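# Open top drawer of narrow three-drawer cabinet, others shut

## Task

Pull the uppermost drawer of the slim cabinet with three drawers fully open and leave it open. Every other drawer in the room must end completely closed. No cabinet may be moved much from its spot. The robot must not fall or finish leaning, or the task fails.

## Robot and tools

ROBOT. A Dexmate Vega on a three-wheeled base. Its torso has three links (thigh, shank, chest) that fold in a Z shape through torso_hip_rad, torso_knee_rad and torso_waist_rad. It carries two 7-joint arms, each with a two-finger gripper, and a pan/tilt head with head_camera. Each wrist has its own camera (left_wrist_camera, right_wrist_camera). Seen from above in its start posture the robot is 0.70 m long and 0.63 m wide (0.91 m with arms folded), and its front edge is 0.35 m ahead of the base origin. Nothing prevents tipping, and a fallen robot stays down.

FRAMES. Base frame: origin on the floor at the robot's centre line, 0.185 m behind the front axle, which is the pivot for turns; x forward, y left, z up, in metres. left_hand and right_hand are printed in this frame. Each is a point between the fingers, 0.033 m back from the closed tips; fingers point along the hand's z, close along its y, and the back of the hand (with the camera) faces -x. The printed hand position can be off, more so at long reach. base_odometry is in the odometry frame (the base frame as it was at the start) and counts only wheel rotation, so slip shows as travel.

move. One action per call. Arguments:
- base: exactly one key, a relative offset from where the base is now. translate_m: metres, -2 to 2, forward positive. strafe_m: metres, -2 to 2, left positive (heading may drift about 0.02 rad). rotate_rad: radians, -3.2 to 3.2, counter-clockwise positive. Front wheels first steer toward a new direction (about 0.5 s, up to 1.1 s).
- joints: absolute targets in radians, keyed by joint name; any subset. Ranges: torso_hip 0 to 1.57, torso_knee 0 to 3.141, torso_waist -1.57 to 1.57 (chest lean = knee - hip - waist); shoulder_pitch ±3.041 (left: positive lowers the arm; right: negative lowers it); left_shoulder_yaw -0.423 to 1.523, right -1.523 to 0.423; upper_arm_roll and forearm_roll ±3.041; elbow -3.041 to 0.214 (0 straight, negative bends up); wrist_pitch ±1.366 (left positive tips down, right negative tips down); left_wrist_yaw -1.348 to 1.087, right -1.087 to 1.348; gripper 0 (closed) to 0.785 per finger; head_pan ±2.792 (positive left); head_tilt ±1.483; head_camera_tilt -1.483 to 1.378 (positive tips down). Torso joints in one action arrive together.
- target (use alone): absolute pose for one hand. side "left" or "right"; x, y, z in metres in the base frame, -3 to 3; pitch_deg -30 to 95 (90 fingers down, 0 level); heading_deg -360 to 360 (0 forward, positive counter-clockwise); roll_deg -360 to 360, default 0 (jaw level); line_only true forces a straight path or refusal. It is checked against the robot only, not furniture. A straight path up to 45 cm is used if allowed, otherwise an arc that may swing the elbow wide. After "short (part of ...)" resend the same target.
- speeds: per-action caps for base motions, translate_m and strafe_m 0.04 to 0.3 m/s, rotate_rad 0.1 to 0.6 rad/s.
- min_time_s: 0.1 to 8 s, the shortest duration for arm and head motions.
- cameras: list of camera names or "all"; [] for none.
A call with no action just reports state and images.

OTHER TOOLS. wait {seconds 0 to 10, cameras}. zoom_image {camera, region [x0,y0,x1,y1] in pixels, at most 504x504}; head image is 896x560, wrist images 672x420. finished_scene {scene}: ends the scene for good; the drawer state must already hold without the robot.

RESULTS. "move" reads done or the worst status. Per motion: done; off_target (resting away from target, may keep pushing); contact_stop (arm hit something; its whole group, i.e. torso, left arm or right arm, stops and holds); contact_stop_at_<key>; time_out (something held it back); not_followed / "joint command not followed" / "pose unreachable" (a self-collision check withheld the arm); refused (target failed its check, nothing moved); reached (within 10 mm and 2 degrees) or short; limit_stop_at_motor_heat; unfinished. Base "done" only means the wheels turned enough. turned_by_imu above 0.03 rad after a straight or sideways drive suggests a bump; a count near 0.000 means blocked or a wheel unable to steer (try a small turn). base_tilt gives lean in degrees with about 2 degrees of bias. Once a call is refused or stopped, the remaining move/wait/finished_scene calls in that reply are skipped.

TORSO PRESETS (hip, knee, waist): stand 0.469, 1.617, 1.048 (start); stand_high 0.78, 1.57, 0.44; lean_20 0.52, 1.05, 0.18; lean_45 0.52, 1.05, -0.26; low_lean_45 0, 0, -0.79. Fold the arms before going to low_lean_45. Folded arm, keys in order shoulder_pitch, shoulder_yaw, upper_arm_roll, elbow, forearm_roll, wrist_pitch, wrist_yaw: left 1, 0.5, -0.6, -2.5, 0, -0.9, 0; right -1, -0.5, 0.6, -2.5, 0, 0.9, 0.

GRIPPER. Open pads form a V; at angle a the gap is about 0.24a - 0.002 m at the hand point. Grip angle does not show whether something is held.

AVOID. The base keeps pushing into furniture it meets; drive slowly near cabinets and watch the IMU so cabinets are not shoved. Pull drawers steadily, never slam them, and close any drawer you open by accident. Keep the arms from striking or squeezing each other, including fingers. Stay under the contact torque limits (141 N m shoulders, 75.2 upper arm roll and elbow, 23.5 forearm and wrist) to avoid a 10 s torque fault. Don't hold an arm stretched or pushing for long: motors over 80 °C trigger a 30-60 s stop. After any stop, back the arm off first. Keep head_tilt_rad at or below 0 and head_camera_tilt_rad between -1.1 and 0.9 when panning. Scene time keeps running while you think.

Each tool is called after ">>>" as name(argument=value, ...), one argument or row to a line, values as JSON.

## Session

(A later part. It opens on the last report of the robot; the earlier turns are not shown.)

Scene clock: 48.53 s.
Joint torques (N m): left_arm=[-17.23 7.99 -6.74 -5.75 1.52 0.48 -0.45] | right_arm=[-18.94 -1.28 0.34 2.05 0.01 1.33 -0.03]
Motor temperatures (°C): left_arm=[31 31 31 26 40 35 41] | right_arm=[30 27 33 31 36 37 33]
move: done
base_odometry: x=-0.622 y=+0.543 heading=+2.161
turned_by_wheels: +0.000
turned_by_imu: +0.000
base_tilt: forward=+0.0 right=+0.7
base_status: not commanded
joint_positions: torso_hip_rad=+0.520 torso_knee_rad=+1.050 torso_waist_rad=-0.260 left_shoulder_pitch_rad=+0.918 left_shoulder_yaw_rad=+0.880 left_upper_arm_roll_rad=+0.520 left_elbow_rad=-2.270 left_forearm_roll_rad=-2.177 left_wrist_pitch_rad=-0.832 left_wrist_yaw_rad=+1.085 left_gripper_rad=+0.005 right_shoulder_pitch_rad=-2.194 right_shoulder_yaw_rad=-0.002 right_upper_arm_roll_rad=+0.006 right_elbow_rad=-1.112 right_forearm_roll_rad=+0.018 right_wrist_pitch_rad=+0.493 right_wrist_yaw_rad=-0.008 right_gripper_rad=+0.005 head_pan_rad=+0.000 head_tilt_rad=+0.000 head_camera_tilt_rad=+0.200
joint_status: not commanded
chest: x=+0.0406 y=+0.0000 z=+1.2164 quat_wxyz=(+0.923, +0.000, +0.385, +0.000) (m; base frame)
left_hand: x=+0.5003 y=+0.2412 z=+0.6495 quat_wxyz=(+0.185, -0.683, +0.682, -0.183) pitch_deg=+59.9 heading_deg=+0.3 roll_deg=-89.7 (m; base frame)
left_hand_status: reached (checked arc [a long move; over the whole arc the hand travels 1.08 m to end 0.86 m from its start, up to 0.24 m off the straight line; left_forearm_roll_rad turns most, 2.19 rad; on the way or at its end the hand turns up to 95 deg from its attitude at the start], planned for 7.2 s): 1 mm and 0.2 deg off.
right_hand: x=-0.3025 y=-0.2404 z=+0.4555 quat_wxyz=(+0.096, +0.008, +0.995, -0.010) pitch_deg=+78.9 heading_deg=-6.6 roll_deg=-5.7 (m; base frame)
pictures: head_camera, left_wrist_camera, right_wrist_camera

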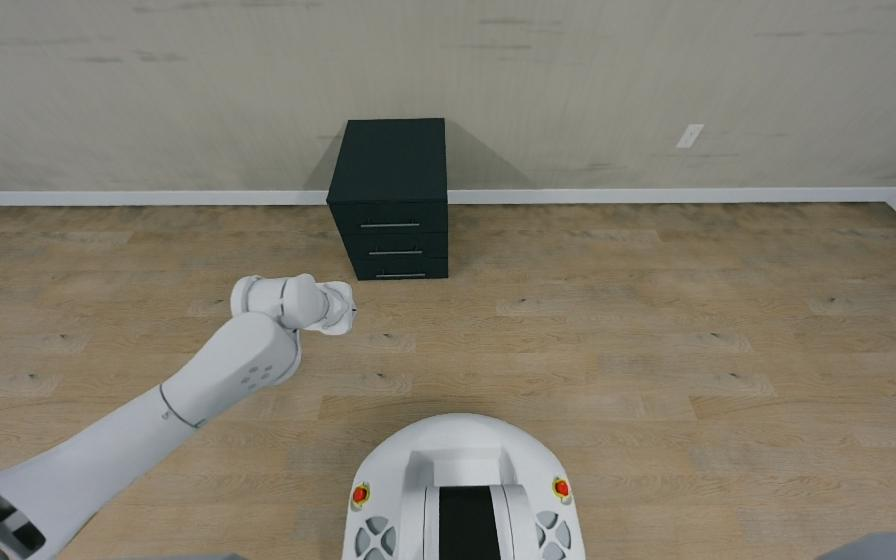

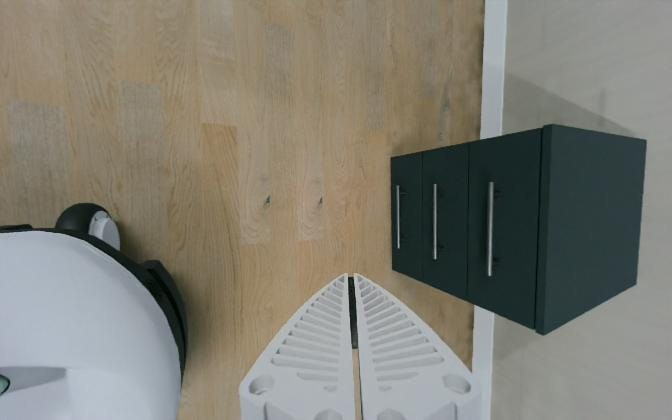

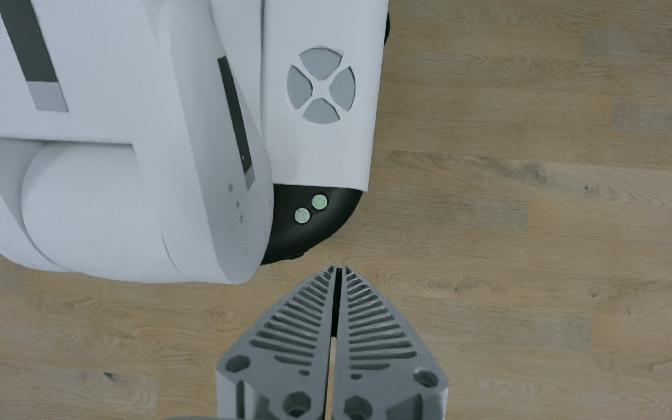

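>>> move(
  target={"side": "left", "x": 0.62, "y": 0.24, "z": 0.72, "pitch_deg": 50, "heading_deg": 0, "roll_deg": -90},
  cameras=[],
)

>>> move(
  joints={"torso_hip_rad": 0.52, "torso_knee_rad": 1.05, "torso_waist_rad": -0.52, "head_camera_tilt_rad": 0.0},
)

Scene clock: 52.43 s.
Joint torques (N m): left_arm=[-21.34 2.17 -7.65 -3.98 1.77 0.22 -1.15] | right_arm=[-18.94 -0.91 0.74 1.76 -0.1 0.7 -0.06]
Motor temperatures (°C): left_arm=[31 31 31 26 40 35 41] | right_arm=[30 27 33 31 36 37 33]
move: done
base_odometry: x=-0.622 y=+0.543 heading=+2.161
turned_by_wheels: +0.000
turned_by_imu: +0.000
base_tilt: forward=+0.0 right=+0.7
base_status: not commanded
joint_positions: torso_hip_rad=+0.520 torso_knee_rad=+1.050 torso_waist_rad=-0.260 left_shoulder_pitch_rad=+0.693 left_shoulder_yaw_rad=+0.801 left_upper_arm_roll_rad=+0.530 left_elbow_rad=-2.136 left_forearm_roll_rad=-2.178 left_wrist_pitch_rad=-0.750 left_wrist_yaw_rad=+1.054 left_gripper_rad=+0.005 right_shoulder_pitch_rad=-2.194 right_shoulder_yaw_rad=-0.002 right_upper_arm_roll_rad=+0.006 right_elbow_rad=-1.112 right_forearm_roll_rad=+0.018 right_wrist_pitch_rad=+0.493 right_wrist_yaw_rad=-0.008 right_gripper_rad=+0.005 head_pan_rad=+0.000 head_tilt_rad=+0.000 head_camera_tilt_rad=+0.200
joint_status: not commanded
chest: x=+0.0406 y=+0.0000 z=+1.2164 quat_wxyz=(+0.923, +0.000, +0.385, +0.000) (m; base frame)
left_hand: x=+0.6179 y=+0.2402 z=+0.7185 quat_wxyz=(+0.241, -0.665, +0.665, -0.241) pitch_deg=+50.2 heading_deg=+0.0 roll_deg=-90.0 (m; base frame)
left_hand_status: reached (straight line, planned for 1.1 s): 3 mm and 0.2 deg off.
right_hand: x=-0.3025 y=-0.2404 z=+0.4555 quat_wxyz=(+0.096, +0.008, +0.995, -0.010) pitch_deg=+78.9 heading_deg=-6.6 roll_deg=-5.7 (m; base frame)
pictures: none
No camera images: "cameras" was empty.

Scene clock: 54.67 s.
Joint torques (N m): left_arm=[-16.55 1.58 -5.97 -5.83 1.8 -0.21 -0.71] | right_arm=[-22.63 -2.07 0.07 4.19 0.22 -0.28 -0.26]
Motor temperatures (°C): left_arm=[31 31 31 26 40 35 41] | right_arm=[30 27 33 31 36 37 33]
move: done
base_odometry: x=-0.622 y=+0.543 heading=+2.161
turned_by_wheels: +0.000
turned_by_imu: +0.000
base_tilt: forward=+0.0 right=+0.7
base_status: not commanded
joint_positions: torso_hip_rad=+0.520 torso_knee_rad=+1.050 torso_waist_rad=-0.520 left_shoulder_pitch_rad=+0.690 left_shoulder_yaw_rad=+0.799 left_upper_arm_roll_rad=+0.530 left_elbow_rad=-2.133 left_forearm_roll_rad=-2.178 left_wrist_pitch_rad=-0.748 left_wrist_yaw_rad=+1.054 left_gripper_rad=+0.005 right_shoulder_pitch_rad=-2.194 right_shoulder_yaw_rad=-0.002 right_upper_arm_roll_rad=+0.006 right_elbow_rad=-1.112 right_forearm_roll_rad=+0.018 right_wrist_pitch_rad=+0.493 right_wrist_yaw_rad=-0.008 right_gripper_rad=+0.005 head_pan_rad=+0.000 head_tilt_rad=+0.000 head_camera_tilt_rad=+0.000
joint_status: all done
chest: x=+0.1228 y=+0.0000 z=+1.1338 quat_wxyz=(+0.865, +0.000, +0.501, +0.000) (m; base frame)
left_hand: x=+0.5549 y=+0.2401 z=+0.5051 quat_wxyz=(+0.154, -0.690, +0.690, -0.153) pitch_deg=+64.9 heading_deg=+0.0 roll_deg=-90.0 (m; base frame)
right_hand: x=-0.4044 y=-0.2404 z=+0.4867 quat_wxyz=(-0.034, +0.007, +0.999, -0.011) pitch_deg=+85.9 heading_deg=-161.7 roll_deg=+19.0 (m; base frame)
pictures: head_camera, left_wrist_camera, right_wrist_camera

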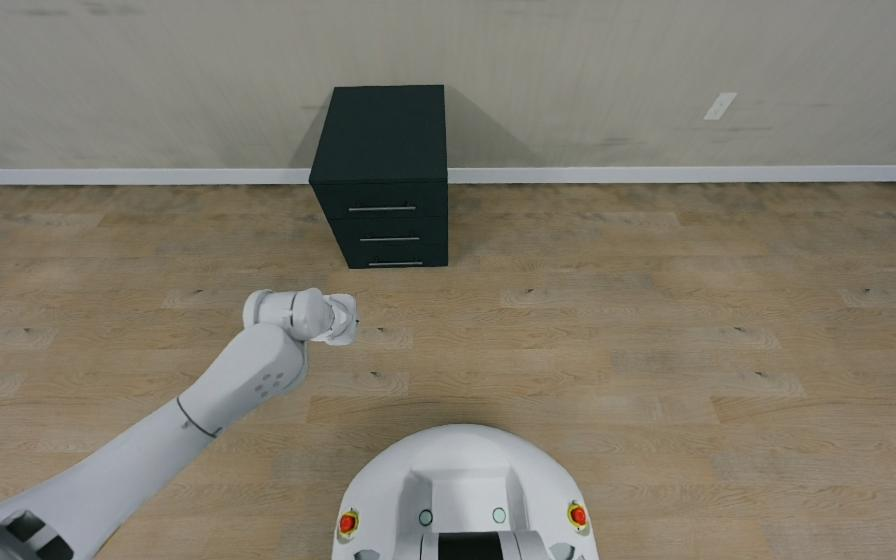

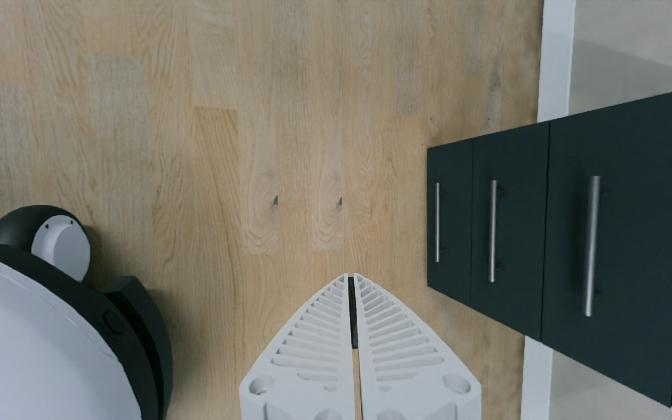

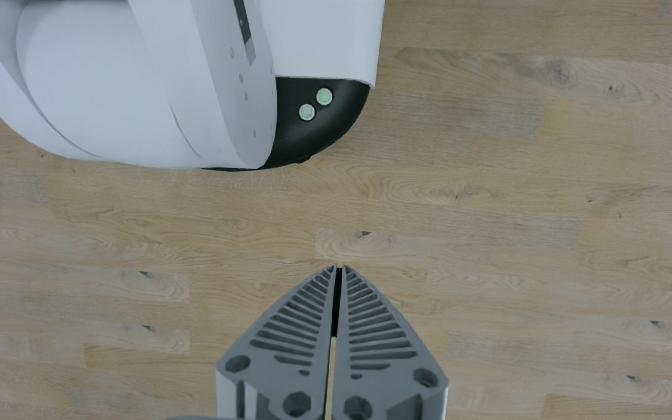

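>>> move(
  base={"rotate_rad": 0.02},
  cameras=["head_camera"],
)

>>> move(
  base={"translate_m": 0.33},
)

Scene clock: 57.60 s.
Joint torques (N m): left_arm=[-15.93 1.44 -5.67 -5.42 1.58 -0.39 -0.81] | right_arm=[-22.97 -0.39 0.52 4.24 0.11 -0.32 -0.1]
Motor temperatures (°C): left_arm=[31 31 31 26 40 35 41] | right_arm=[30 27 33 31 36 37 33]
move: done
base_odometry: x=-0.622 y=+0.543 heading=+2.181
turned_by_wheels: +0.020
turned_by_imu: +0.020
base_tilt: forward=+0.0 right=+0.7
base_status: done
joint_positions: torso_hip_rad=+0.520 torso_knee_rad=+1.050 torso_waist_rad=-0.520 left_shoulder_pitch_rad=+0.690 left_shoulder_yaw_rad=+0.799 left_upper_arm_roll_rad=+0.530 left_elbow_rad=-2.133 left_forearm_roll_rad=-2.178 left_wrist_pitch_rad=-0.748 left_wrist_yaw_rad=+1.054 left_gripper_rad=+0.005 right_shoulder_pitch_rad=-2.194 right_shoulder_yaw_rad=-0.002 right_upper_arm_roll_rad=+0.006 right_elbow_rad=-1.112 right_forearm_roll_rad=+0.018 right_wrist_pitch_rad=+0.493 right_wrist_yaw_rad=-0.008 right_gripper_rad=+0.005 head_pan_rad=+0.000 head_tilt_rad=+0.000 head_camera_tilt_rad=+0.000
joint_status: not commanded
chest: x=+0.1228 y=+0.0000 z=+1.1338 quat_wxyz=(+0.865, +0.000, +0.501, +0.000) (m; base frame)
left_hand: x=+0.5549 y=+0.2401 z=+0.5051 quat_wxyz=(+0.154, -0.690, +0.690, -0.153) pitch_deg=+64.9 heading_deg=+0.0 roll_deg=-90.0 (m; base frame)
right_hand: x=-0.4044 y=-0.2404 z=+0.4867 quat_wxyz=(-0.034, +0.007, +0.999, -0.011) pitch_deg=+85.9 heading_deg=-161.7 roll_deg=+19.0 (m; base frame)
pictures: head_camera

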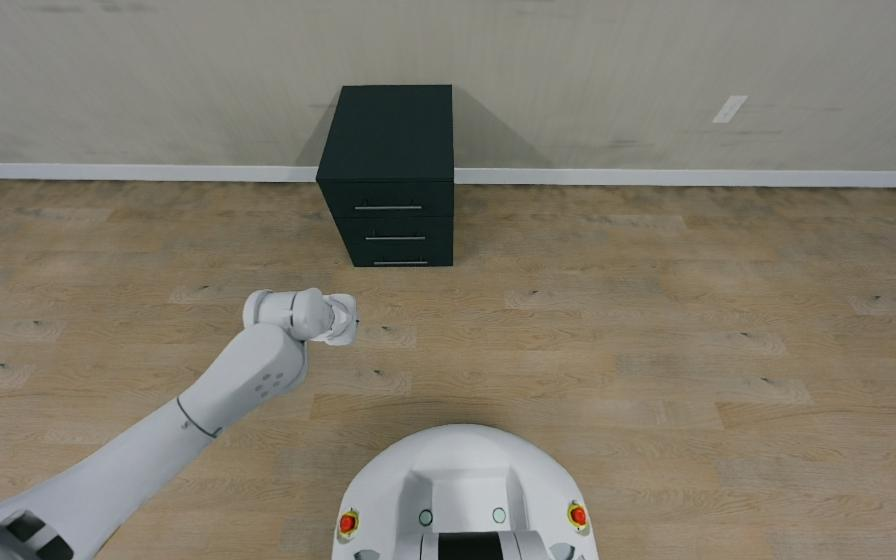

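Scene clock: 61.13 s.
Joint torques (N m): left_arm=[-15.7 1.59 -6.18 -4.99 1.64 -0.48 -0.7] | right_arm=[-21.85 -0.8 0.19 4.76 0.17 0.35 -0.09]
Motor temperatures (°C): left_arm=[31 31 31 26 40 35 41] | right_arm=[30 27 33 31 36 37 33]
move: done
base_odometry: x=-0.811 y=+0.814 heading=+2.180
turned_by_wheels: -0.001
turned_by_imu: -0.003
base_tilt: forward=+0.0 right=+0.7
base_status: done
joint_positions: torso_hip_rad=+0.520 torso_knee_rad=+1.050 torso_waist_rad=-0.520 left_shoulder_pitch_rad=+0.690 left_shoulder_yaw_rad=+0.799 left_upper_arm_roll_rad=+0.530 left_elbow_rad=-2.133 left_forearm_roll_rad=-2.178 left_wrist_pitch_rad=-0.748 left_wrist_yaw_rad=+1.054 left_gripper_rad=+0.005 right_shoulder_pitch_rad=-2.194 right_shoulder_yaw_rad=-0.002 right_upper_arm_roll_rad=+0.006 right_elbow_rad=-1.112 right_forearm_roll_rad=+0.018 right_wrist_pitch_rad=+0.493 right_wrist_yaw_rad=-0.008 right_gripper_rad=+0.005 head_pan_rad=+0.000 head_tilt_rad=+0.000 head_camera_tilt_rad=+0.000
joint_status: not commanded
chest: x=+0.1228 y=+0.0000 z=+1.1338 quat_wxyz=(+0.865, +0.000, +0.501, +0.000) (m; base frame)
left_hand: x=+0.5549 y=+0.2401 z=+0.5050 quat_wxyz=(+0.154, -0.690, +0.690, -0.153) pitch_deg=+64.9 heading_deg=+0.0 roll_deg=-90.0 (m; base frame)
right_hand: x=-0.4044 y=-0.2404 z=+0.4867 quat_wxyz=(-0.034, +0.007, +0.999, -0.011) pitch_deg=+85.9 heading_deg=-161.7 roll_deg=+19.0 (m; base frame)
pictures: head_camera, left_wrist_camera, right_wrist_camera

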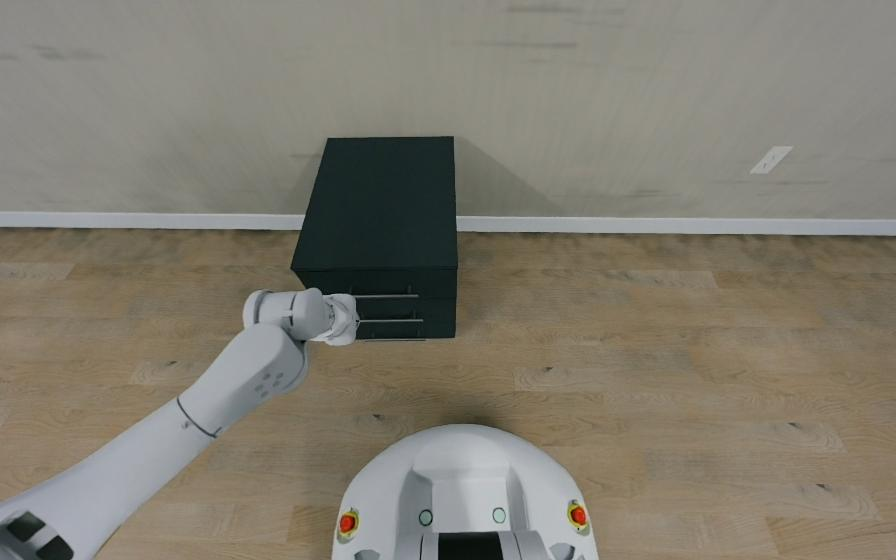

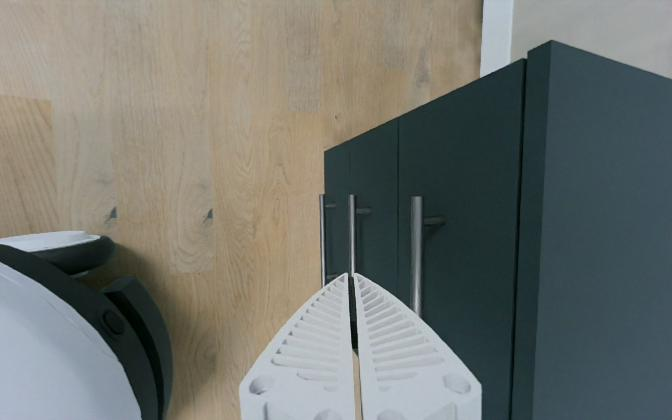

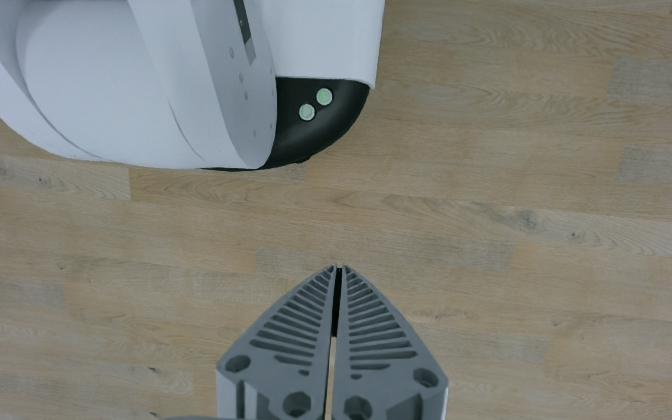

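>>> zoom_image(
  camera="left_wrist_camera",
  region=[300, 150, 500, 350],
)

>>> zoom_image(
  camera="head_camera",
  region=[280, 240, 480, 360],
)

Scaled by 2.520 from the camera's 672x420 image, which has a finer 960x600 frame.

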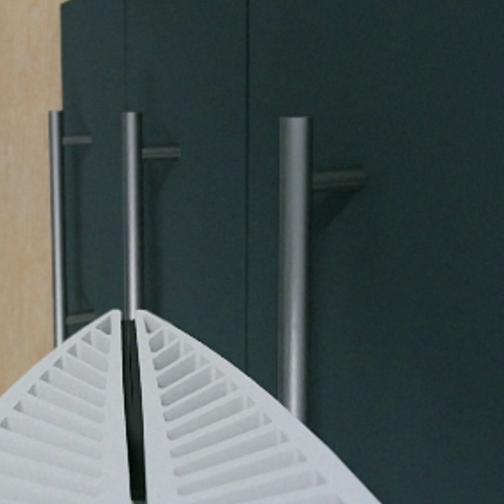

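Scaled by 2.520 from the camera's 896x560 image, which has a finer 960x600 frame.

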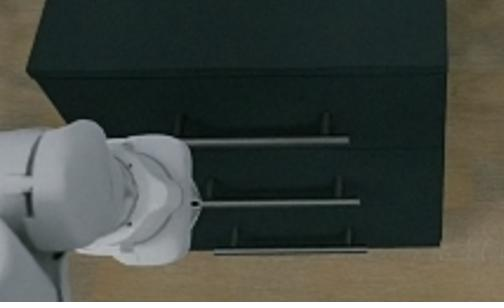

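>>> move(
  target={"side": "left", "x": 0.61, "y": 0.205, "z": 0.54, "pitch_deg": 65, "heading_deg": 0, "roll_deg": -90},
  cameras=[],
)

>>> move(
  joints={"left_gripper_rad": 0.14},
  cameras=["head_camera", "left_wrist_camera"],
)

>>> zoom_image(
  camera="left_wrist_camera",
  region=[250, 150, 500, 400],
)

Scene clock: 65.73 s.
Joint torques (N m): left_arm=[-21.35 5.2 -7.03 -4.04 1.95 -0.59 -0.26] | right_arm=[-22.32 -1.92 0.3 4.28 0.24 0.36 0.04]
Motor temperatures (°C): left_arm=[32 31 31 26 40 35 41] | right_arm=[30 27 33 31 36 37 33]
move: done
base_odometry: x=-0.811 y=+0.814 heading=+2.180
turned_by_wheels: +0.000
turned_by_imu: +0.000
base_tilt: forward=+0.0 right=+0.8
base_status: not commanded
joint_positions: torso_hip_rad=+0.520 torso_knee_rad=+1.050 torso_waist_rad=-0.520 left_shoulder_pitch_rad=+0.293 left_shoulder_yaw_rad=+0.858 left_upper_arm_roll_rad=+0.862 left_elbow_rad=-2.109 left_forearm_roll_rad=-2.319 left_wrist_pitch_rad=-0.951 left_wrist_yaw_rad=+1.087 left_gripper_rad=+0.005 right_shoulder_pitch_rad=-2.194 right_shoulder_yaw_rad=-0.002 right_upper_arm_roll_rad=+0.006 right_elbow_rad=-1.112 right_forearm_roll_rad=+0.018 right_wrist_pitch_rad=+0.493 right_wrist_yaw_rad=-0.008 right_gripper_rad=+0.005 head_pan_rad=+0.000 head_tilt_rad=+0.000 head_camera_tilt_rad=+0.000
joint_status: not commanded
chest: x=+0.1228 y=+0.0000 z=+1.1338 quat_wxyz=(+0.865, +0.000, +0.501, +0.000) (m; base frame)
left_hand: x=+0.6096 y=+0.2050 z=+0.5397 quat_wxyz=(+0.153, -0.690, +0.690, -0.153) pitch_deg=+65.0 heading_deg=-0.1 roll_deg=+89.9 (m; base frame)
left_hand_status: reached (straight line, planned for 1.6 s): 1 mm and 0.0 deg off.
right_hand: x=-0.4044 y=-0.2404 z=+0.4867 quat_wxyz=(-0.034, +0.007, +0.999, -0.011) pitch_deg=+85.9 heading_deg=-161.7 roll_deg=+19.0 (m; base frame)
pictures: none
No camera images: "cameras" was empty.

Scene clock: 66.33 s.
Joint torques (N m): left_arm=[-23.35 5.19 -7.13 -4.4 1.96 0.15 -0.24] | right_arm=[-22.79 -1.73 -0.09 4.39 0.12 0.07 0.09]
Motor temperatures (°C): left_arm=[32 31 31 26 40 35 41] | right_arm=[30 27 33 31 36 37 33]
move: done
base_odometry: x=-0.811 y=+0.814 heading=+2.180
turned_by_wheels: +0.000
turned_by_imu: +0.000
base_tilt: forward=+0.1 right=+0.7
base_status: not commanded
joint_positions: torso_hip_rad=+0.520 torso_knee_rad=+1.050 torso_waist_rad=-0.520 left_shoulder_pitch_rad=+0.290 left_shoulder_yaw_rad=+0.858 left_upper_arm_roll_rad=+0.865 left_elbow_rad=-2.109 left_forearm_roll_rad=-2.320 left_wrist_pitch_rad=-0.953 left_wrist_yaw_rad=+1.087 left_gripper_rad=+0.140 right_shoulder_pitch_rad=-2.194 right_shoulder_yaw_rad=-0.002 right_upper_arm_roll_rad=+0.006 right_elbow_rad=-1.112 right_forearm_roll_rad=+0.018 right_wrist_pitch_rad=+0.493 right_wrist_yaw_rad=-0.008 right_gripper_rad=+0.005 head_pan_rad=+0.000 head_tilt_rad=+0.000 head_camera_tilt_rad=+0.000
joint_status: all done
chest: x=+0.1228 y=+0.0000 z=+1.1338 quat_wxyz=(+0.865, +0.000, +0.501, +0.000) (m; base frame)
left_hand: x=+0.6099 y=+0.2050 z=+0.5399 quat_wxyz=(+0.153, -0.690, +0.690, -0.153) pitch_deg=+65.0 heading_deg=+0.0 roll_deg=+90.0 (m; base frame)
right_hand: x=-0.4044 y=-0.2404 z=+0.4867 quat_wxyz=(-0.034, +0.007, +0.999, -0.011) pitch_deg=+85.9 heading_deg=-161.7 roll_deg=+19.0 (m; base frame)
pictures: head_camera, left_wrist_camera

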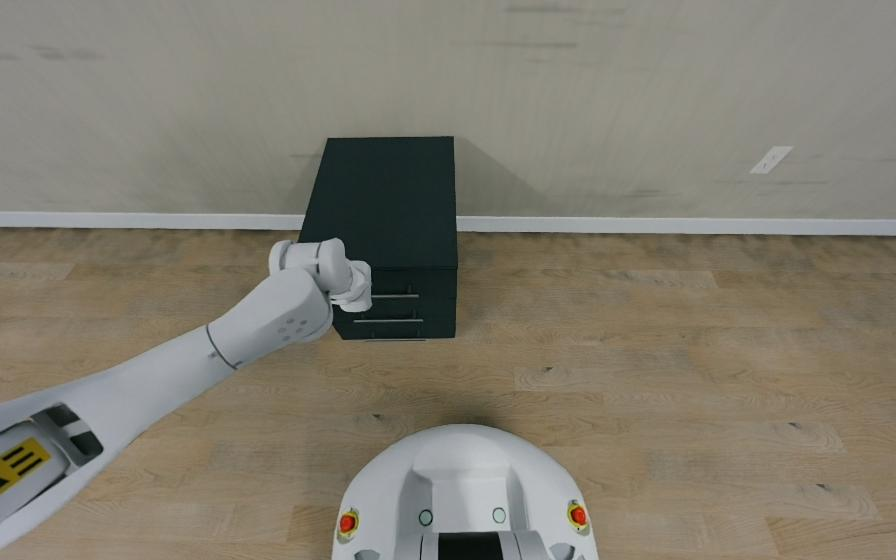

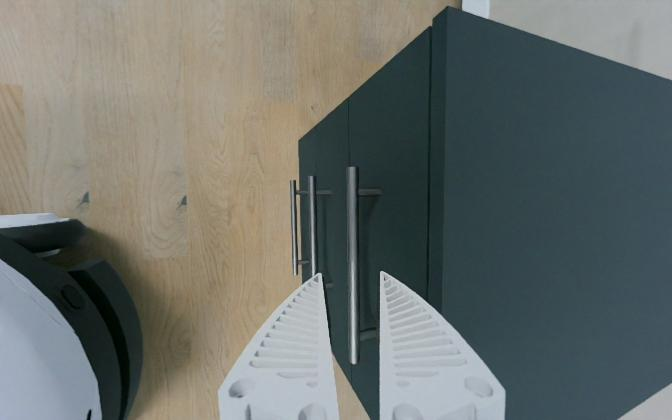

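Scaled by 2.016 from the camera's 672x420 image, which has a finer 960x600 frame.

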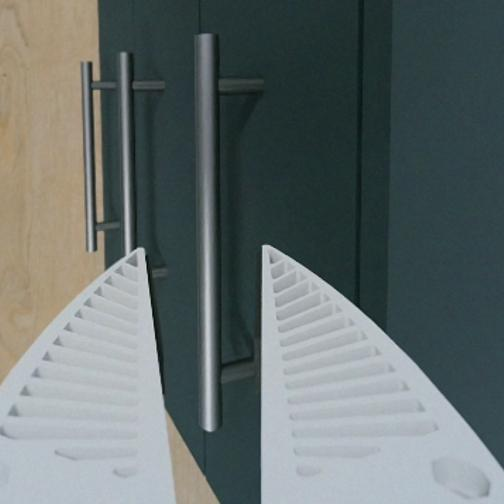

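>>> move(
  target={"side": "left", "x": 0.627, "y": 0.2, "z": 0.503, "pitch_deg": 65, "heading_deg": 0, "roll_deg": -90, "line_only": true},
  cameras=["head_camera", "left_wrist_camera"],
)

>>> zoom_image(
  camera="left_wrist_camera",
  region=[250, 150, 500, 400],
)

Scene clock: 68.80 s.
Joint torques (N m): left_arm=[-21.73 -0.61 -6.51 -4.8 1.52 1.04 -0.73] | right_arm=[-23.02 -1.31 0.02 4.54 0.24 0.11 0.01]
Motor temperatures (°C): left_arm=[32 31 31 26 40 35 41] | right_arm=[30 27 33 31 36 37 33]
move: done
base_odometry: x=-0.811 y=+0.814 heading=+2.180
turned_by_wheels: +0.000
turned_by_imu: +0.000
base_tilt: forward=+0.0 right=+0.7
base_status: not commanded
joint_positions: torso_hip_rad=+0.520 torso_knee_rad=+1.050 torso_waist_rad=-0.520 left_shoulder_pitch_rad=+0.274 left_shoulder_yaw_rad=+0.775 left_upper_arm_roll_rad=+0.883 left_elbow_rad=-1.948 left_forearm_roll_rad=-2.350 left_wrist_pitch_rad=-0.880 left_wrist_yaw_rad=+0.996 left_gripper_rad=+0.140 right_shoulder_pitch_rad=-2.194 right_shoulder_yaw_rad=-0.002 right_upper_arm_roll_rad=+0.006 right_elbow_rad=-1.112 right_forearm_roll_rad=+0.018 right_wrist_pitch_rad=+0.493 right_wrist_yaw_rad=-0.008 right_gripper_rad=+0.005 head_pan_rad=+0.000 head_tilt_rad=+0.000 head_camera_tilt_rad=+0.000
joint_status: not commanded
chest: x=+0.1228 y=+0.0000 z=+1.1338 quat_wxyz=(+0.865, +0.000, +0.501, +0.000) (m; base frame)
left_hand: x=+0.6265 y=+0.2003 z=+0.5038 quat_wxyz=(+0.153, -0.690, +0.690, -0.153) pitch_deg=+65.0 heading_deg=+0.0 roll_deg=-90.0 (m; base frame)
left_hand_status: reached (straight line, planned for 0.9 s): 1 mm and 0.0 deg off.
right_hand: x=-0.4044 y=-0.2404 z=+0.4867 quat_wxyz=(-0.034, +0.007, +0.999, -0.011) pitch_deg=+85.9 heading_deg=-161.7 roll_deg=+19.0 (m; base frame)
pictures: head_camera, left_wrist_camera

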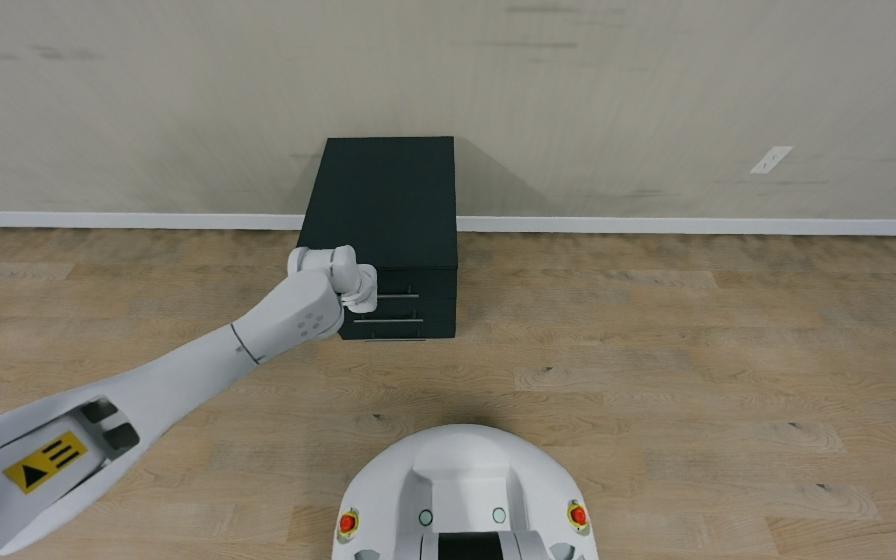

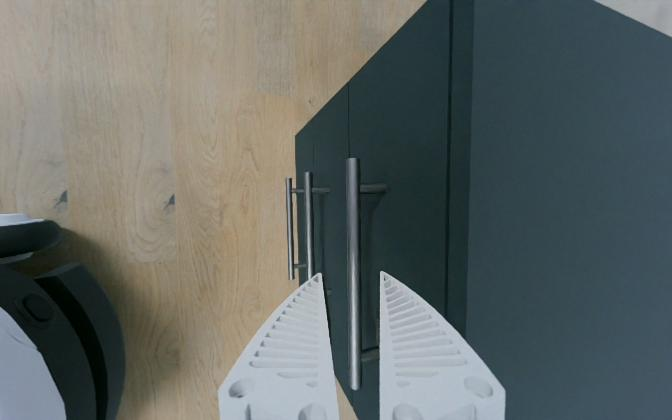

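Scaled by 2.016 from the camera's 672x420 image, which has a finer 960x600 frame.

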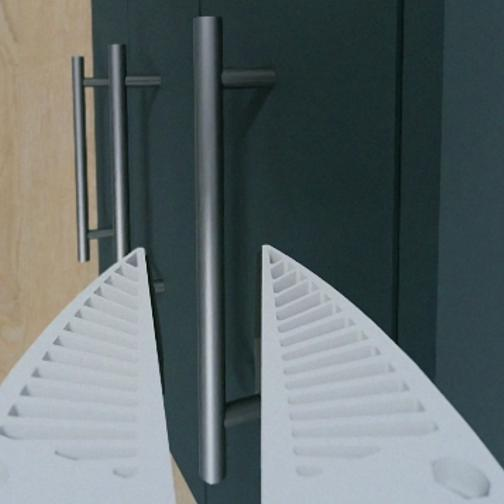

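>>> move(
  target={"side": "left", "x": 0.6455, "y": 0.2, "z": 0.463, "pitch_deg": 65, "heading_deg": 0, "roll_deg": -90, "line_only": true},
  cameras=["head_camera", "left_wrist_camera"],
)

>>> zoom_image(
  camera="left_wrist_camera",
  region=[250, 150, 500, 400],
)

Scene clock: 71.77 s.
Joint torques (N m): left_arm=[-22.44 0.81 -6.52 -3.99 1.47 0.06 -0.59] | right_arm=[-22.64 -1.69 0.28 3.8 0.12 0.13 -0.13]
Motor temperatures (°C): left_arm=[32 31 31 26 40 35 41] | right_arm=[30 27 33 31 36 36 33]
move: done
base_odometry: x=-0.811 y=+0.814 heading=+2.180
turned_by_wheels: +0.000
turned_by_imu: +0.000
base_tilt: forward=+0.0 right=+0.8
base_status: not commanded
joint_positions: torso_hip_rad=+0.520 torso_knee_rad=+1.050 torso_waist_rad=-0.520 left_shoulder_pitch_rad=+0.251 left_shoulder_yaw_rad=+0.690 left_upper_arm_roll_rad=+0.894 left_elbow_rad=-1.752 left_forearm_roll_rad=-2.391 left_wrist_pitch_rad=-0.784 left_wrist_yaw_rad=+0.889 left_gripper_rad=+0.140 right_shoulder_pitch_rad=-2.194 right_shoulder_yaw_rad=-0.002 right_upper_arm_roll_rad=+0.006 right_elbow_rad=-1.112 right_forearm_roll_rad=+0.018 right_wrist_pitch_rad=+0.493 right_wrist_yaw_rad=-0.008 right_gripper_rad=+0.005 head_pan_rad=+0.000 head_tilt_rad=+0.000 head_camera_tilt_rad=+0.000
joint_status: not commanded
chest: x=+0.1228 y=+0.0000 z=+1.1338 quat_wxyz=(+0.865, +0.000, +0.501, +0.000) (m; base frame)
left_hand: x=+0.6450 y=+0.2002 z=+0.4636 quat_wxyz=(+0.153, -0.690, +0.690, -0.153) pitch_deg=+65.0 heading_deg=+0.0 roll_deg=-90.0 (m; base frame)
left_hand_status: reached (straight line, planned for 1.0 s): 1 mm and 0.0 deg off.
right_hand: x=-0.4044 y=-0.2404 z=+0.4867 quat_wxyz=(-0.034, +0.007, +0.999, -0.011) pitch_deg=+85.9 heading_deg=-161.7 roll_deg=+19.0 (m; base frame)
pictures: head_camera, left_wrist_camera

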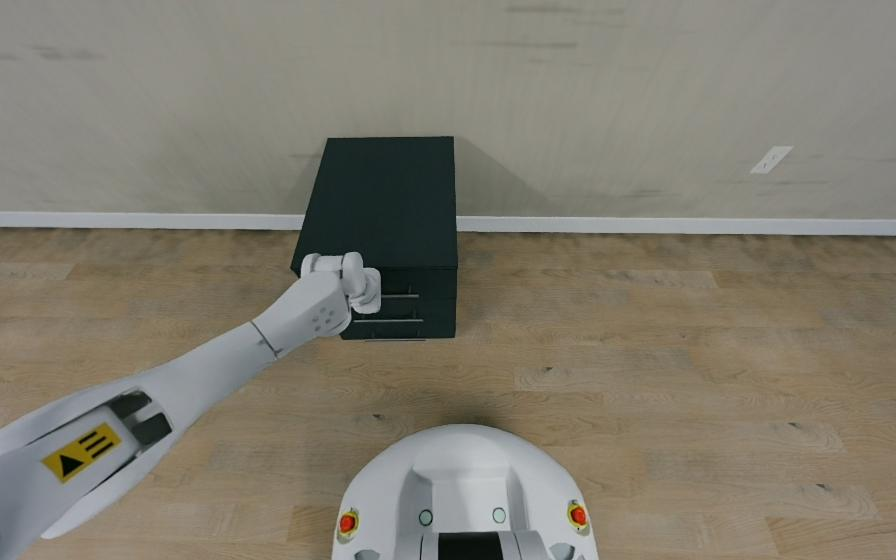

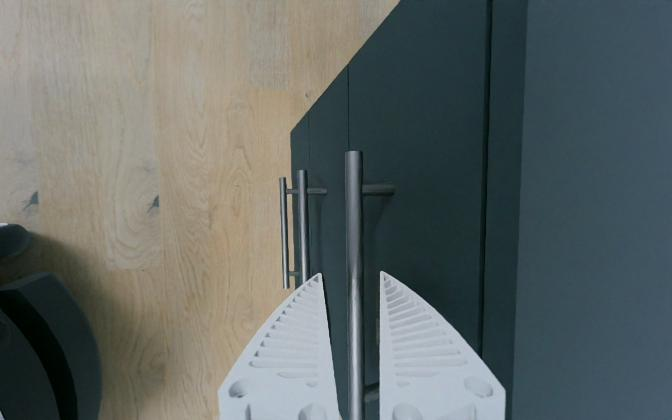

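Scaled by 2.016 from the camera's 672x420 image, which has a finer 960x600 frame.

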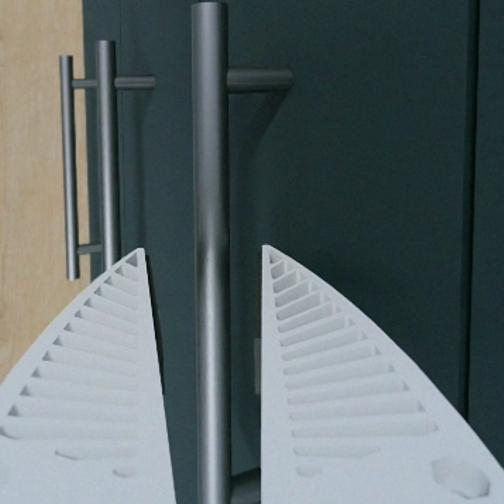

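>>> move(
  joints={"left_gripper_rad": 0.1},
  cameras=[],
)

>>> move(
  target={"side": "left", "x": 0.653, "y": 0.2, "z": 0.4465, "pitch_deg": 65, "heading_deg": 0, "roll_deg": -90, "line_only": true},
  cameras=["head_camera", "left_wrist_camera"],
)

>>> zoom_image(
  camera="left_wrist_camera",
  region=[250, 150, 500, 400],
)

Scene clock: 72.63 s.
Joint torques (N m): left_arm=[-22.73 -1.34 -6.44 -4.04 1.55 -0.66 -0.83] | right_arm=[-22.93 -0.57 0.52 3.49 0.15 0.02 0.06]
Motor temperatures (°C): left_arm=[32 31 31 26 40 35 41] | right_arm=[30 27 33 31 36 36 33]
move: done
base_odometry: x=-0.811 y=+0.814 heading=+2.180
turned_by_wheels: +0.000
turned_by_imu: +0.000
base_tilt: forward=+0.1 right=+0.8
base_status: not commanded
joint_positions: torso_hip_rad=+0.520 torso_knee_rad=+1.050 torso_waist_rad=-0.520 left_shoulder_pitch_rad=+0.250 left_shoulder_yaw_rad=+0.689 left_upper_arm_roll_rad=+0.894 left_elbow_rad=-1.748 left_forearm_roll_rad=-2.392 left_wrist_pitch_rad=-0.782 left_wrist_yaw_rad=+0.887 left_gripper_rad=+0.100 right_shoulder_pitch_rad=-2.194 right_shoulder_yaw_rad=-0.002 right_upper_arm_roll_rad=+0.006 right_elbow_rad=-1.112 right_forearm_roll_rad=+0.018 right_wrist_pitch_rad=+0.493 right_wrist_yaw_rad=-0.008 right_gripper_rad=+0.005 head_pan_rad=+0.000 head_tilt_rad=+0.000 head_camera_tilt_rad=+0.000
joint_status: all done
chest: x=+0.1228 y=+0.0000 z=+1.1338 quat_wxyz=(+0.865, +0.000, +0.501, +0.000) (m; base frame)
left_hand: x=+0.6453 y=+0.2001 z=+0.4630 quat_wxyz=(+0.153, -0.690, +0.690, -0.153) pitch_deg=+65.0 heading_deg=+0.0 roll_deg=-90.0 (m; base frame)
right_hand: x=-0.4044 y=-0.2404 z=+0.4867 quat_wxyz=(-0.034, +0.007, +0.999, -0.011) pitch_deg=+85.9 heading_deg=-161.7 roll_deg=+19.0 (m; base frame)
pictures: none
No camera images: "cameras" was empty.

Scene clock: 74.27 s.
Joint torques (N m): left_arm=[-22.82 -0.19 -6.13 -3.69 1.56 -0.09 -0.79] | right_arm=[-22.98 -0.88 -0.12 4.28 0.18 0.05 -0.07]
Motor temperatures (°C): left_arm=[32 31 31 26 40 35 41] | right_arm=[30 27 33 31 36 36 33]
move: done
base_odometry: x=-0.811 y=+0.814 heading=+2.180
turned_by_wheels: +0.000
turned_by_imu: +0.000
base_tilt: forward=+0.0 right=+0.7
base_status: not commanded
joint_positions: torso_hip_rad=+0.520 torso_knee_rad=+1.050 torso_waist_rad=-0.520 left_shoulder_pitch_rad=+0.237 left_shoulder_yaw_rad=+0.653 left_upper_arm_roll_rad=+0.899 left_elbow_rad=-1.663 left_forearm_roll_rad=-2.407 left_wrist_pitch_rad=-0.742 left_wrist_yaw_rad=+0.845 left_gripper_rad=+0.100 right_shoulder_pitch_rad=-2.194 right_shoulder_yaw_rad=-0.002 right_upper_arm_roll_rad=+0.006 right_elbow_rad=-1.112 right_forearm_roll_rad=+0.018 right_wrist_pitch_rad=+0.493 right_wrist_yaw_rad=-0.008 right_gripper_rad=+0.005 head_pan_rad=+0.000 head_tilt_rad=+0.000 head_camera_tilt_rad=+0.000
joint_status: not commanded
chest: x=+0.1228 y=+0.0000 z=+1.1338 quat_wxyz=(+0.865, +0.000, +0.501, +0.000) (m; base frame)
left_hand: x=+0.6525 y=+0.2002 z=+0.4471 quat_wxyz=(+0.153, -0.690, +0.690, -0.153) pitch_deg=+65.0 heading_deg=+0.0 roll_deg=-90.0 (m; base frame)
left_hand_status: reached (straight line, planned for 0.6 s): 1 mm and 0.0 deg off.
right_hand: x=-0.4044 y=-0.2404 z=+0.4867 quat_wxyz=(-0.034, +0.007, +0.999, -0.011) pitch_deg=+85.9 heading_deg=-161.7 roll_deg=+19.0 (m; base frame)
pictures: head_camera, left_wrist_camera

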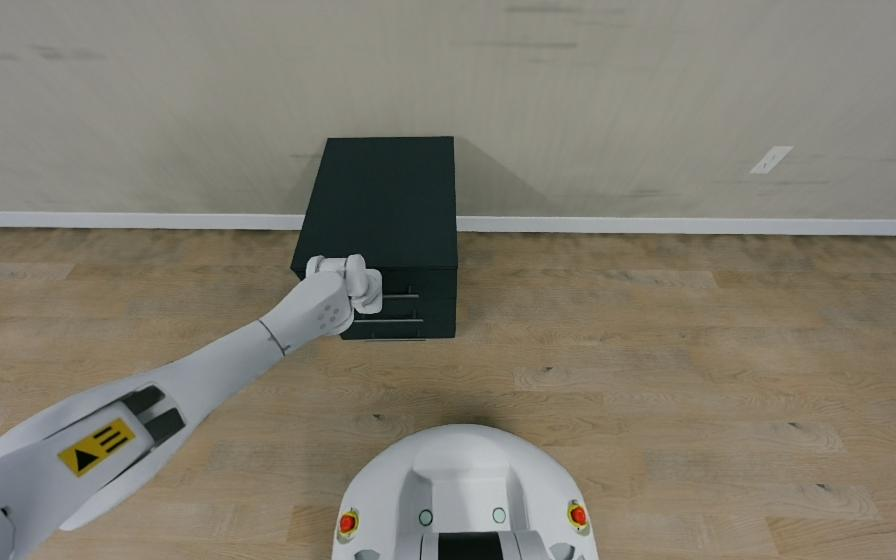

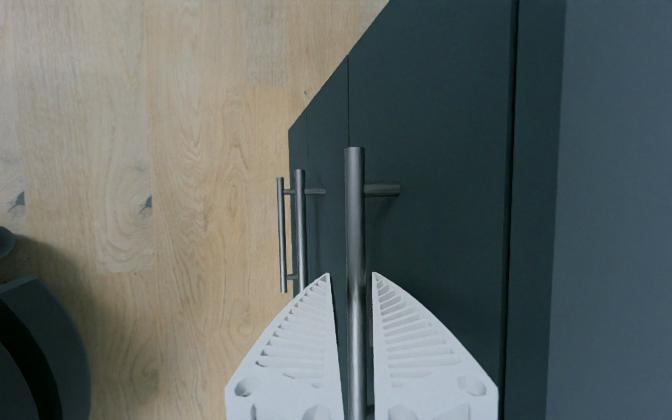

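Scaled by 2.016 from the camera's 672x420 image, which has a finer 960x600 frame.

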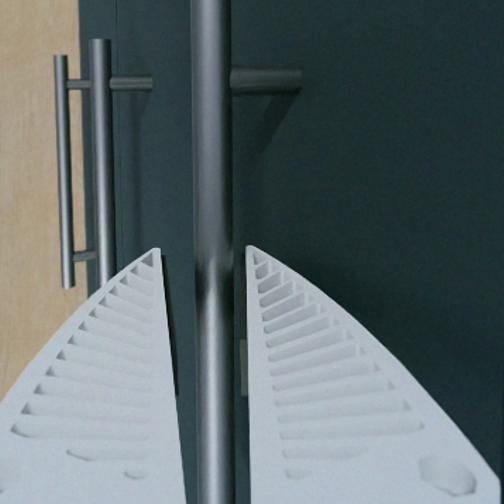

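>>> move(
  joints={"left_gripper_rad": 0.0},
  cameras=["left_wrist_camera"],
)

>>> zoom_image(
  camera="left_wrist_camera",
  region=[250, 150, 500, 400],
)

Scene clock: 75.10 s.
Joint torques (N m): left_arm=[-21.61 -0.16 -5.11 -3.93 0.46 0.44 -0.09] | right_arm=[-22.76 -1.82 0.44 4.09 0.14 -0.49 0.08]
Motor temperatures (°C): left_arm=[32 31 31 26 40 35 41] | right_arm=[30 27 33 31 36 36 33]
move: done
base_odometry: x=-0.811 y=+0.814 heading=+2.180
turned_by_wheels: +0.000
turned_by_imu: +0.000
base_tilt: forward=+0.1 right=+0.8
base_status: not commanded
joint_positions: torso_hip_rad=+0.520 torso_knee_rad=+1.050 torso_waist_rad=-0.520 left_shoulder_pitch_rad=+0.237 left_shoulder_yaw_rad=+0.651 left_upper_arm_roll_rad=+0.899 left_elbow_rad=-1.660 left_forearm_roll_rad=-2.408 left_wrist_pitch_rad=-0.740 left_wrist_yaw_rad=+0.843 left_gripper_rad=+0.000 right_shoulder_pitch_rad=-2.194 right_shoulder_yaw_rad=-0.002 right_upper_arm_roll_rad=+0.006 right_elbow_rad=-1.112 right_forearm_roll_rad=+0.018 right_wrist_pitch_rad=+0.493 right_wrist_yaw_rad=-0.008 right_gripper_rad=+0.005 head_pan_rad=+0.000 head_tilt_rad=+0.000 head_camera_tilt_rad=+0.000
joint_status: all done
chest: x=+0.1228 y=+0.0000 z=+1.1338 quat_wxyz=(+0.865, +0.000, +0.501, +0.000) (m; base frame)
left_hand: x=+0.6530 y=+0.2002 z=+0.4466 quat_wxyz=(+0.153, -0.690, +0.690, -0.153) pitch_deg=+65.0 heading_deg=+0.0 roll_deg=-90.0 (m; base frame)
right_hand: x=-0.4044 y=-0.2404 z=+0.4867 quat_wxyz=(-0.034, +0.007, +0.999, -0.011) pitch_deg=+85.9 heading_deg=-161.7 roll_deg=+19.0 (m; base frame)
pictures: left_wrist_camera

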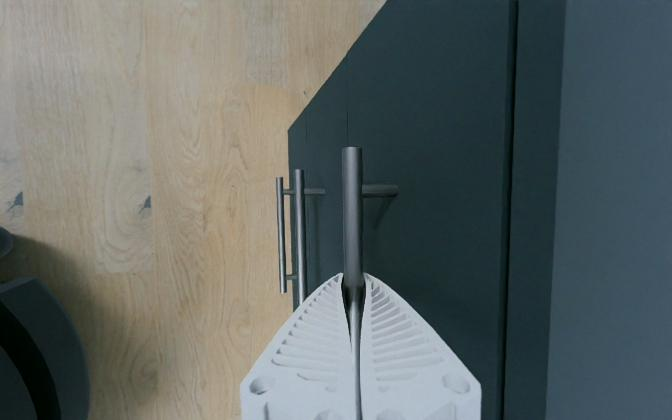

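Scaled by 2.016 from the camera's 672x420 image, which has a finer 960x600 frame.

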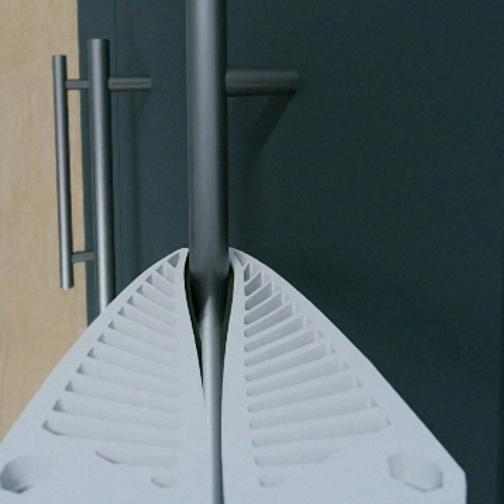

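>>> move(
  base={"translate_m": -0.08},
  speeds={"translate_m": 0.06},
  cameras=["head_camera", "left_wrist_camera"],
)

Scene clock: 77.37 s.
Joint torques (N m): left_arm=[-19.71 0.25 -5.56 -3.86 0.9 -0.01 0.03] | right_arm=[-22.49 -1.38 0.11 3.59 0.08 0.72 0.07]
Motor temperatures (°C): left_arm=[32 31 31 26 40 35 41] | right_arm=[30 27 33 31 36 36 33]
move: done
base_odometry: x=-0.765 y=+0.748 heading=+2.180
turned_by_wheels: +0.000
turned_by_imu: +0.001
base_tilt: forward=+0.0 right=+0.8
base_status: done
joint_positions: torso_hip_rad=+0.520 torso_knee_rad=+1.050 torso_waist_rad=-0.520 left_shoulder_pitch_rad=+0.236 left_shoulder_yaw_rad=+0.651 left_upper_arm_roll_rad=+0.899 left_elbow_rad=-1.659 left_forearm_roll_rad=-2.408 left_wrist_pitch_rad=-0.740 left_wrist_yaw_rad=+0.843 left_gripper_rad=+0.000 right_shoulder_pitch_rad=-2.194 right_shoulder_yaw_rad=-0.002 right_upper_arm_roll_rad=+0.006 right_elbow_rad=-1.112 right_forearm_roll_rad=+0.018 right_wrist_pitch_rad=+0.493 right_wrist_yaw_rad=-0.008 right_gripper_rad=+0.005 head_pan_rad=+0.000 head_tilt_rad=+0.000 head_camera_tilt_rad=+0.000
joint_status: not commanded
chest: x=+0.1227 y=+0.0000 z=+1.1338 quat_wxyz=(+0.865, +0.000, +0.501, +0.000) (m; base frame)
left_hand: x=+0.6531 y=+0.2002 z=+0.4467 quat_wxyz=(+0.153, -0.690, +0.690, -0.153) pitch_deg=+65.0 heading_deg=+0.0 roll_deg=-90.0 (m; base frame)
right_hand: x=-0.4044 y=-0.2404 z=+0.4867 quat_wxyz=(-0.033, +0.007, +0.999, -0.011) pitch_deg=+86.0 heading_deg=-161.7 roll_deg=+19.0 (m; base frame)
pictures: head_camera, left_wrist_camera

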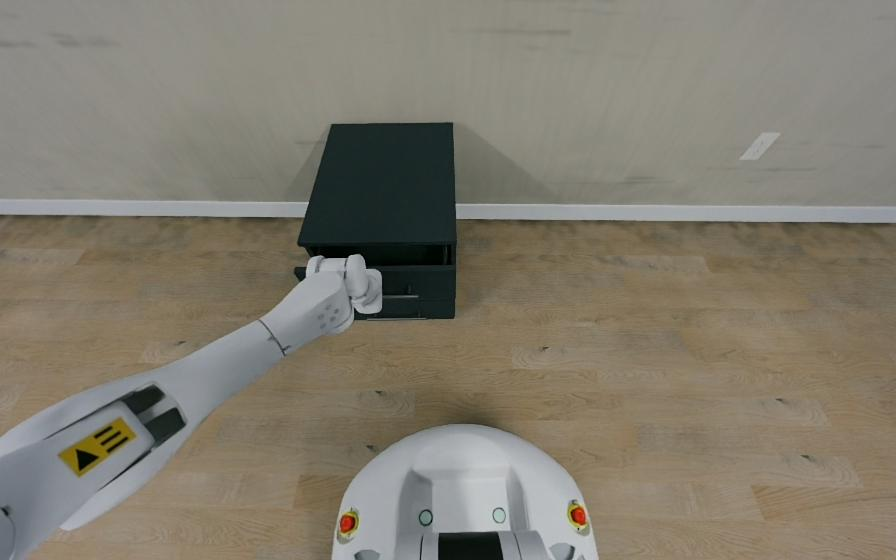

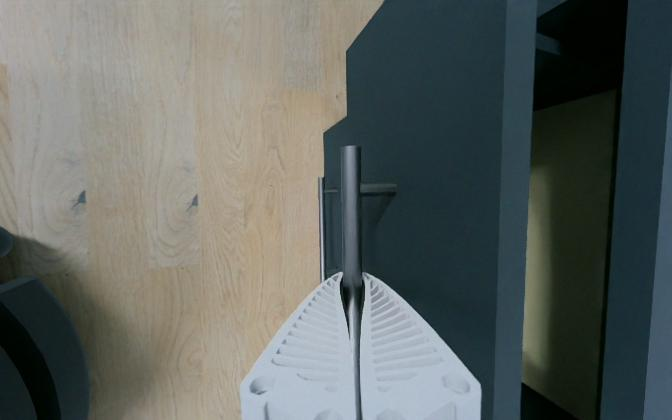

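>>> move(
  base={"translate_m": -0.15},
  speeds={"translate_m": 0.08},
  cameras=["head_camera", "left_wrist_camera"],
)

Scene clock: 80.30 s.
Joint torques (N m): left_arm=[-18.48 -0.57 -5.5 -4.86 0.57 0.74 -0.38] | right_arm=[-24.12 -1.49 0.38 3.5 -0.06 0.63 -0.01]
Motor temperatures (°C): left_arm=[32 31 31 26 40 35 41] | right_arm=[30 27 33 31 36 36 33]
move: done
base_odometry: x=-0.680 y=+0.625 heading=+2.179
turned_by_wheels: -0.001
turned_by_imu: -0.001
base_tilt: forward=+0.0 right=+0.7
base_status: done
joint_positions: torso_hip_rad=+0.520 torso_knee_rad=+1.050 torso_waist_rad=-0.520 left_shoulder_pitch_rad=+0.236 left_shoulder_yaw_rad=+0.651 left_upper_arm_roll_rad=+0.899 left_elbow_rad=-1.659 left_forearm_roll_rad=-2.408 left_wrist_pitch_rad=-0.740 left_wrist_yaw_rad=+0.843 left_gripper_rad=+0.000 right_shoulder_pitch_rad=-2.194 right_shoulder_yaw_rad=-0.002 right_upper_arm_roll_rad=+0.006 right_elbow_rad=-1.112 right_forearm_roll_rad=+0.018 right_wrist_pitch_rad=+0.493 right_wrist_yaw_rad=-0.008 right_gripper_rad=+0.005 head_pan_rad=+0.000 head_tilt_rad=+0.000 head_camera_tilt_rad=+0.000
joint_status: not commanded
chest: x=+0.1227 y=+0.0000 z=+1.1338 quat_wxyz=(+0.865, +0.000, +0.501, +0.000) (m; base frame)
left_hand: x=+0.6531 y=+0.2003 z=+0.4466 quat_wxyz=(+0.153, -0.690, +0.690, -0.153) pitch_deg=+65.0 heading_deg=+0.1 roll_deg=-90.0 (m; base frame)
right_hand: x=-0.4044 y=-0.2404 z=+0.4867 quat_wxyz=(-0.033, +0.007, +0.999, -0.011) pitch_deg=+86.0 heading_deg=-161.7 roll_deg=+19.0 (m; base frame)
pictures: head_camera, left_wrist_camera

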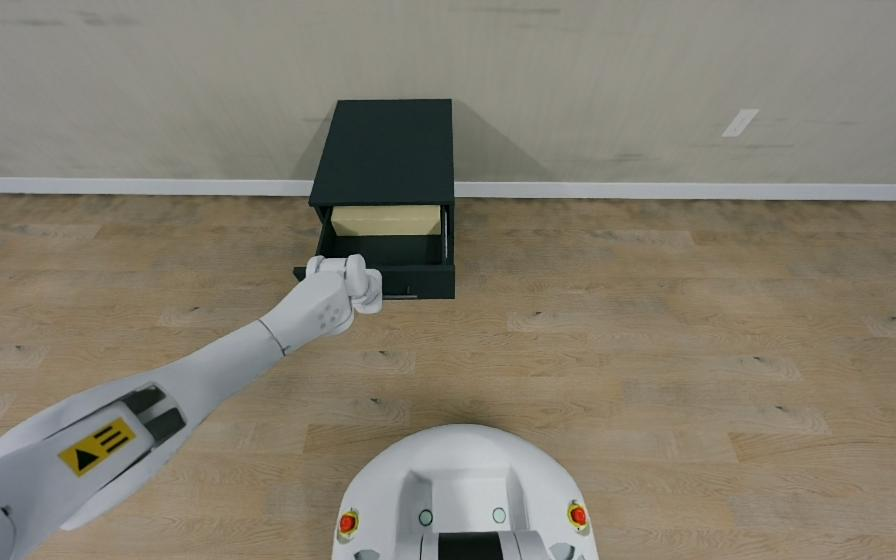

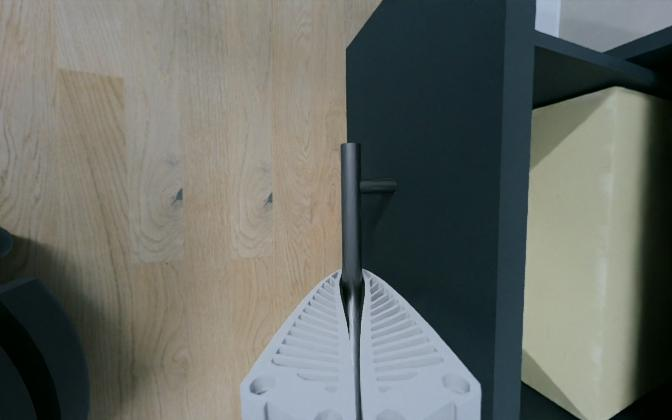

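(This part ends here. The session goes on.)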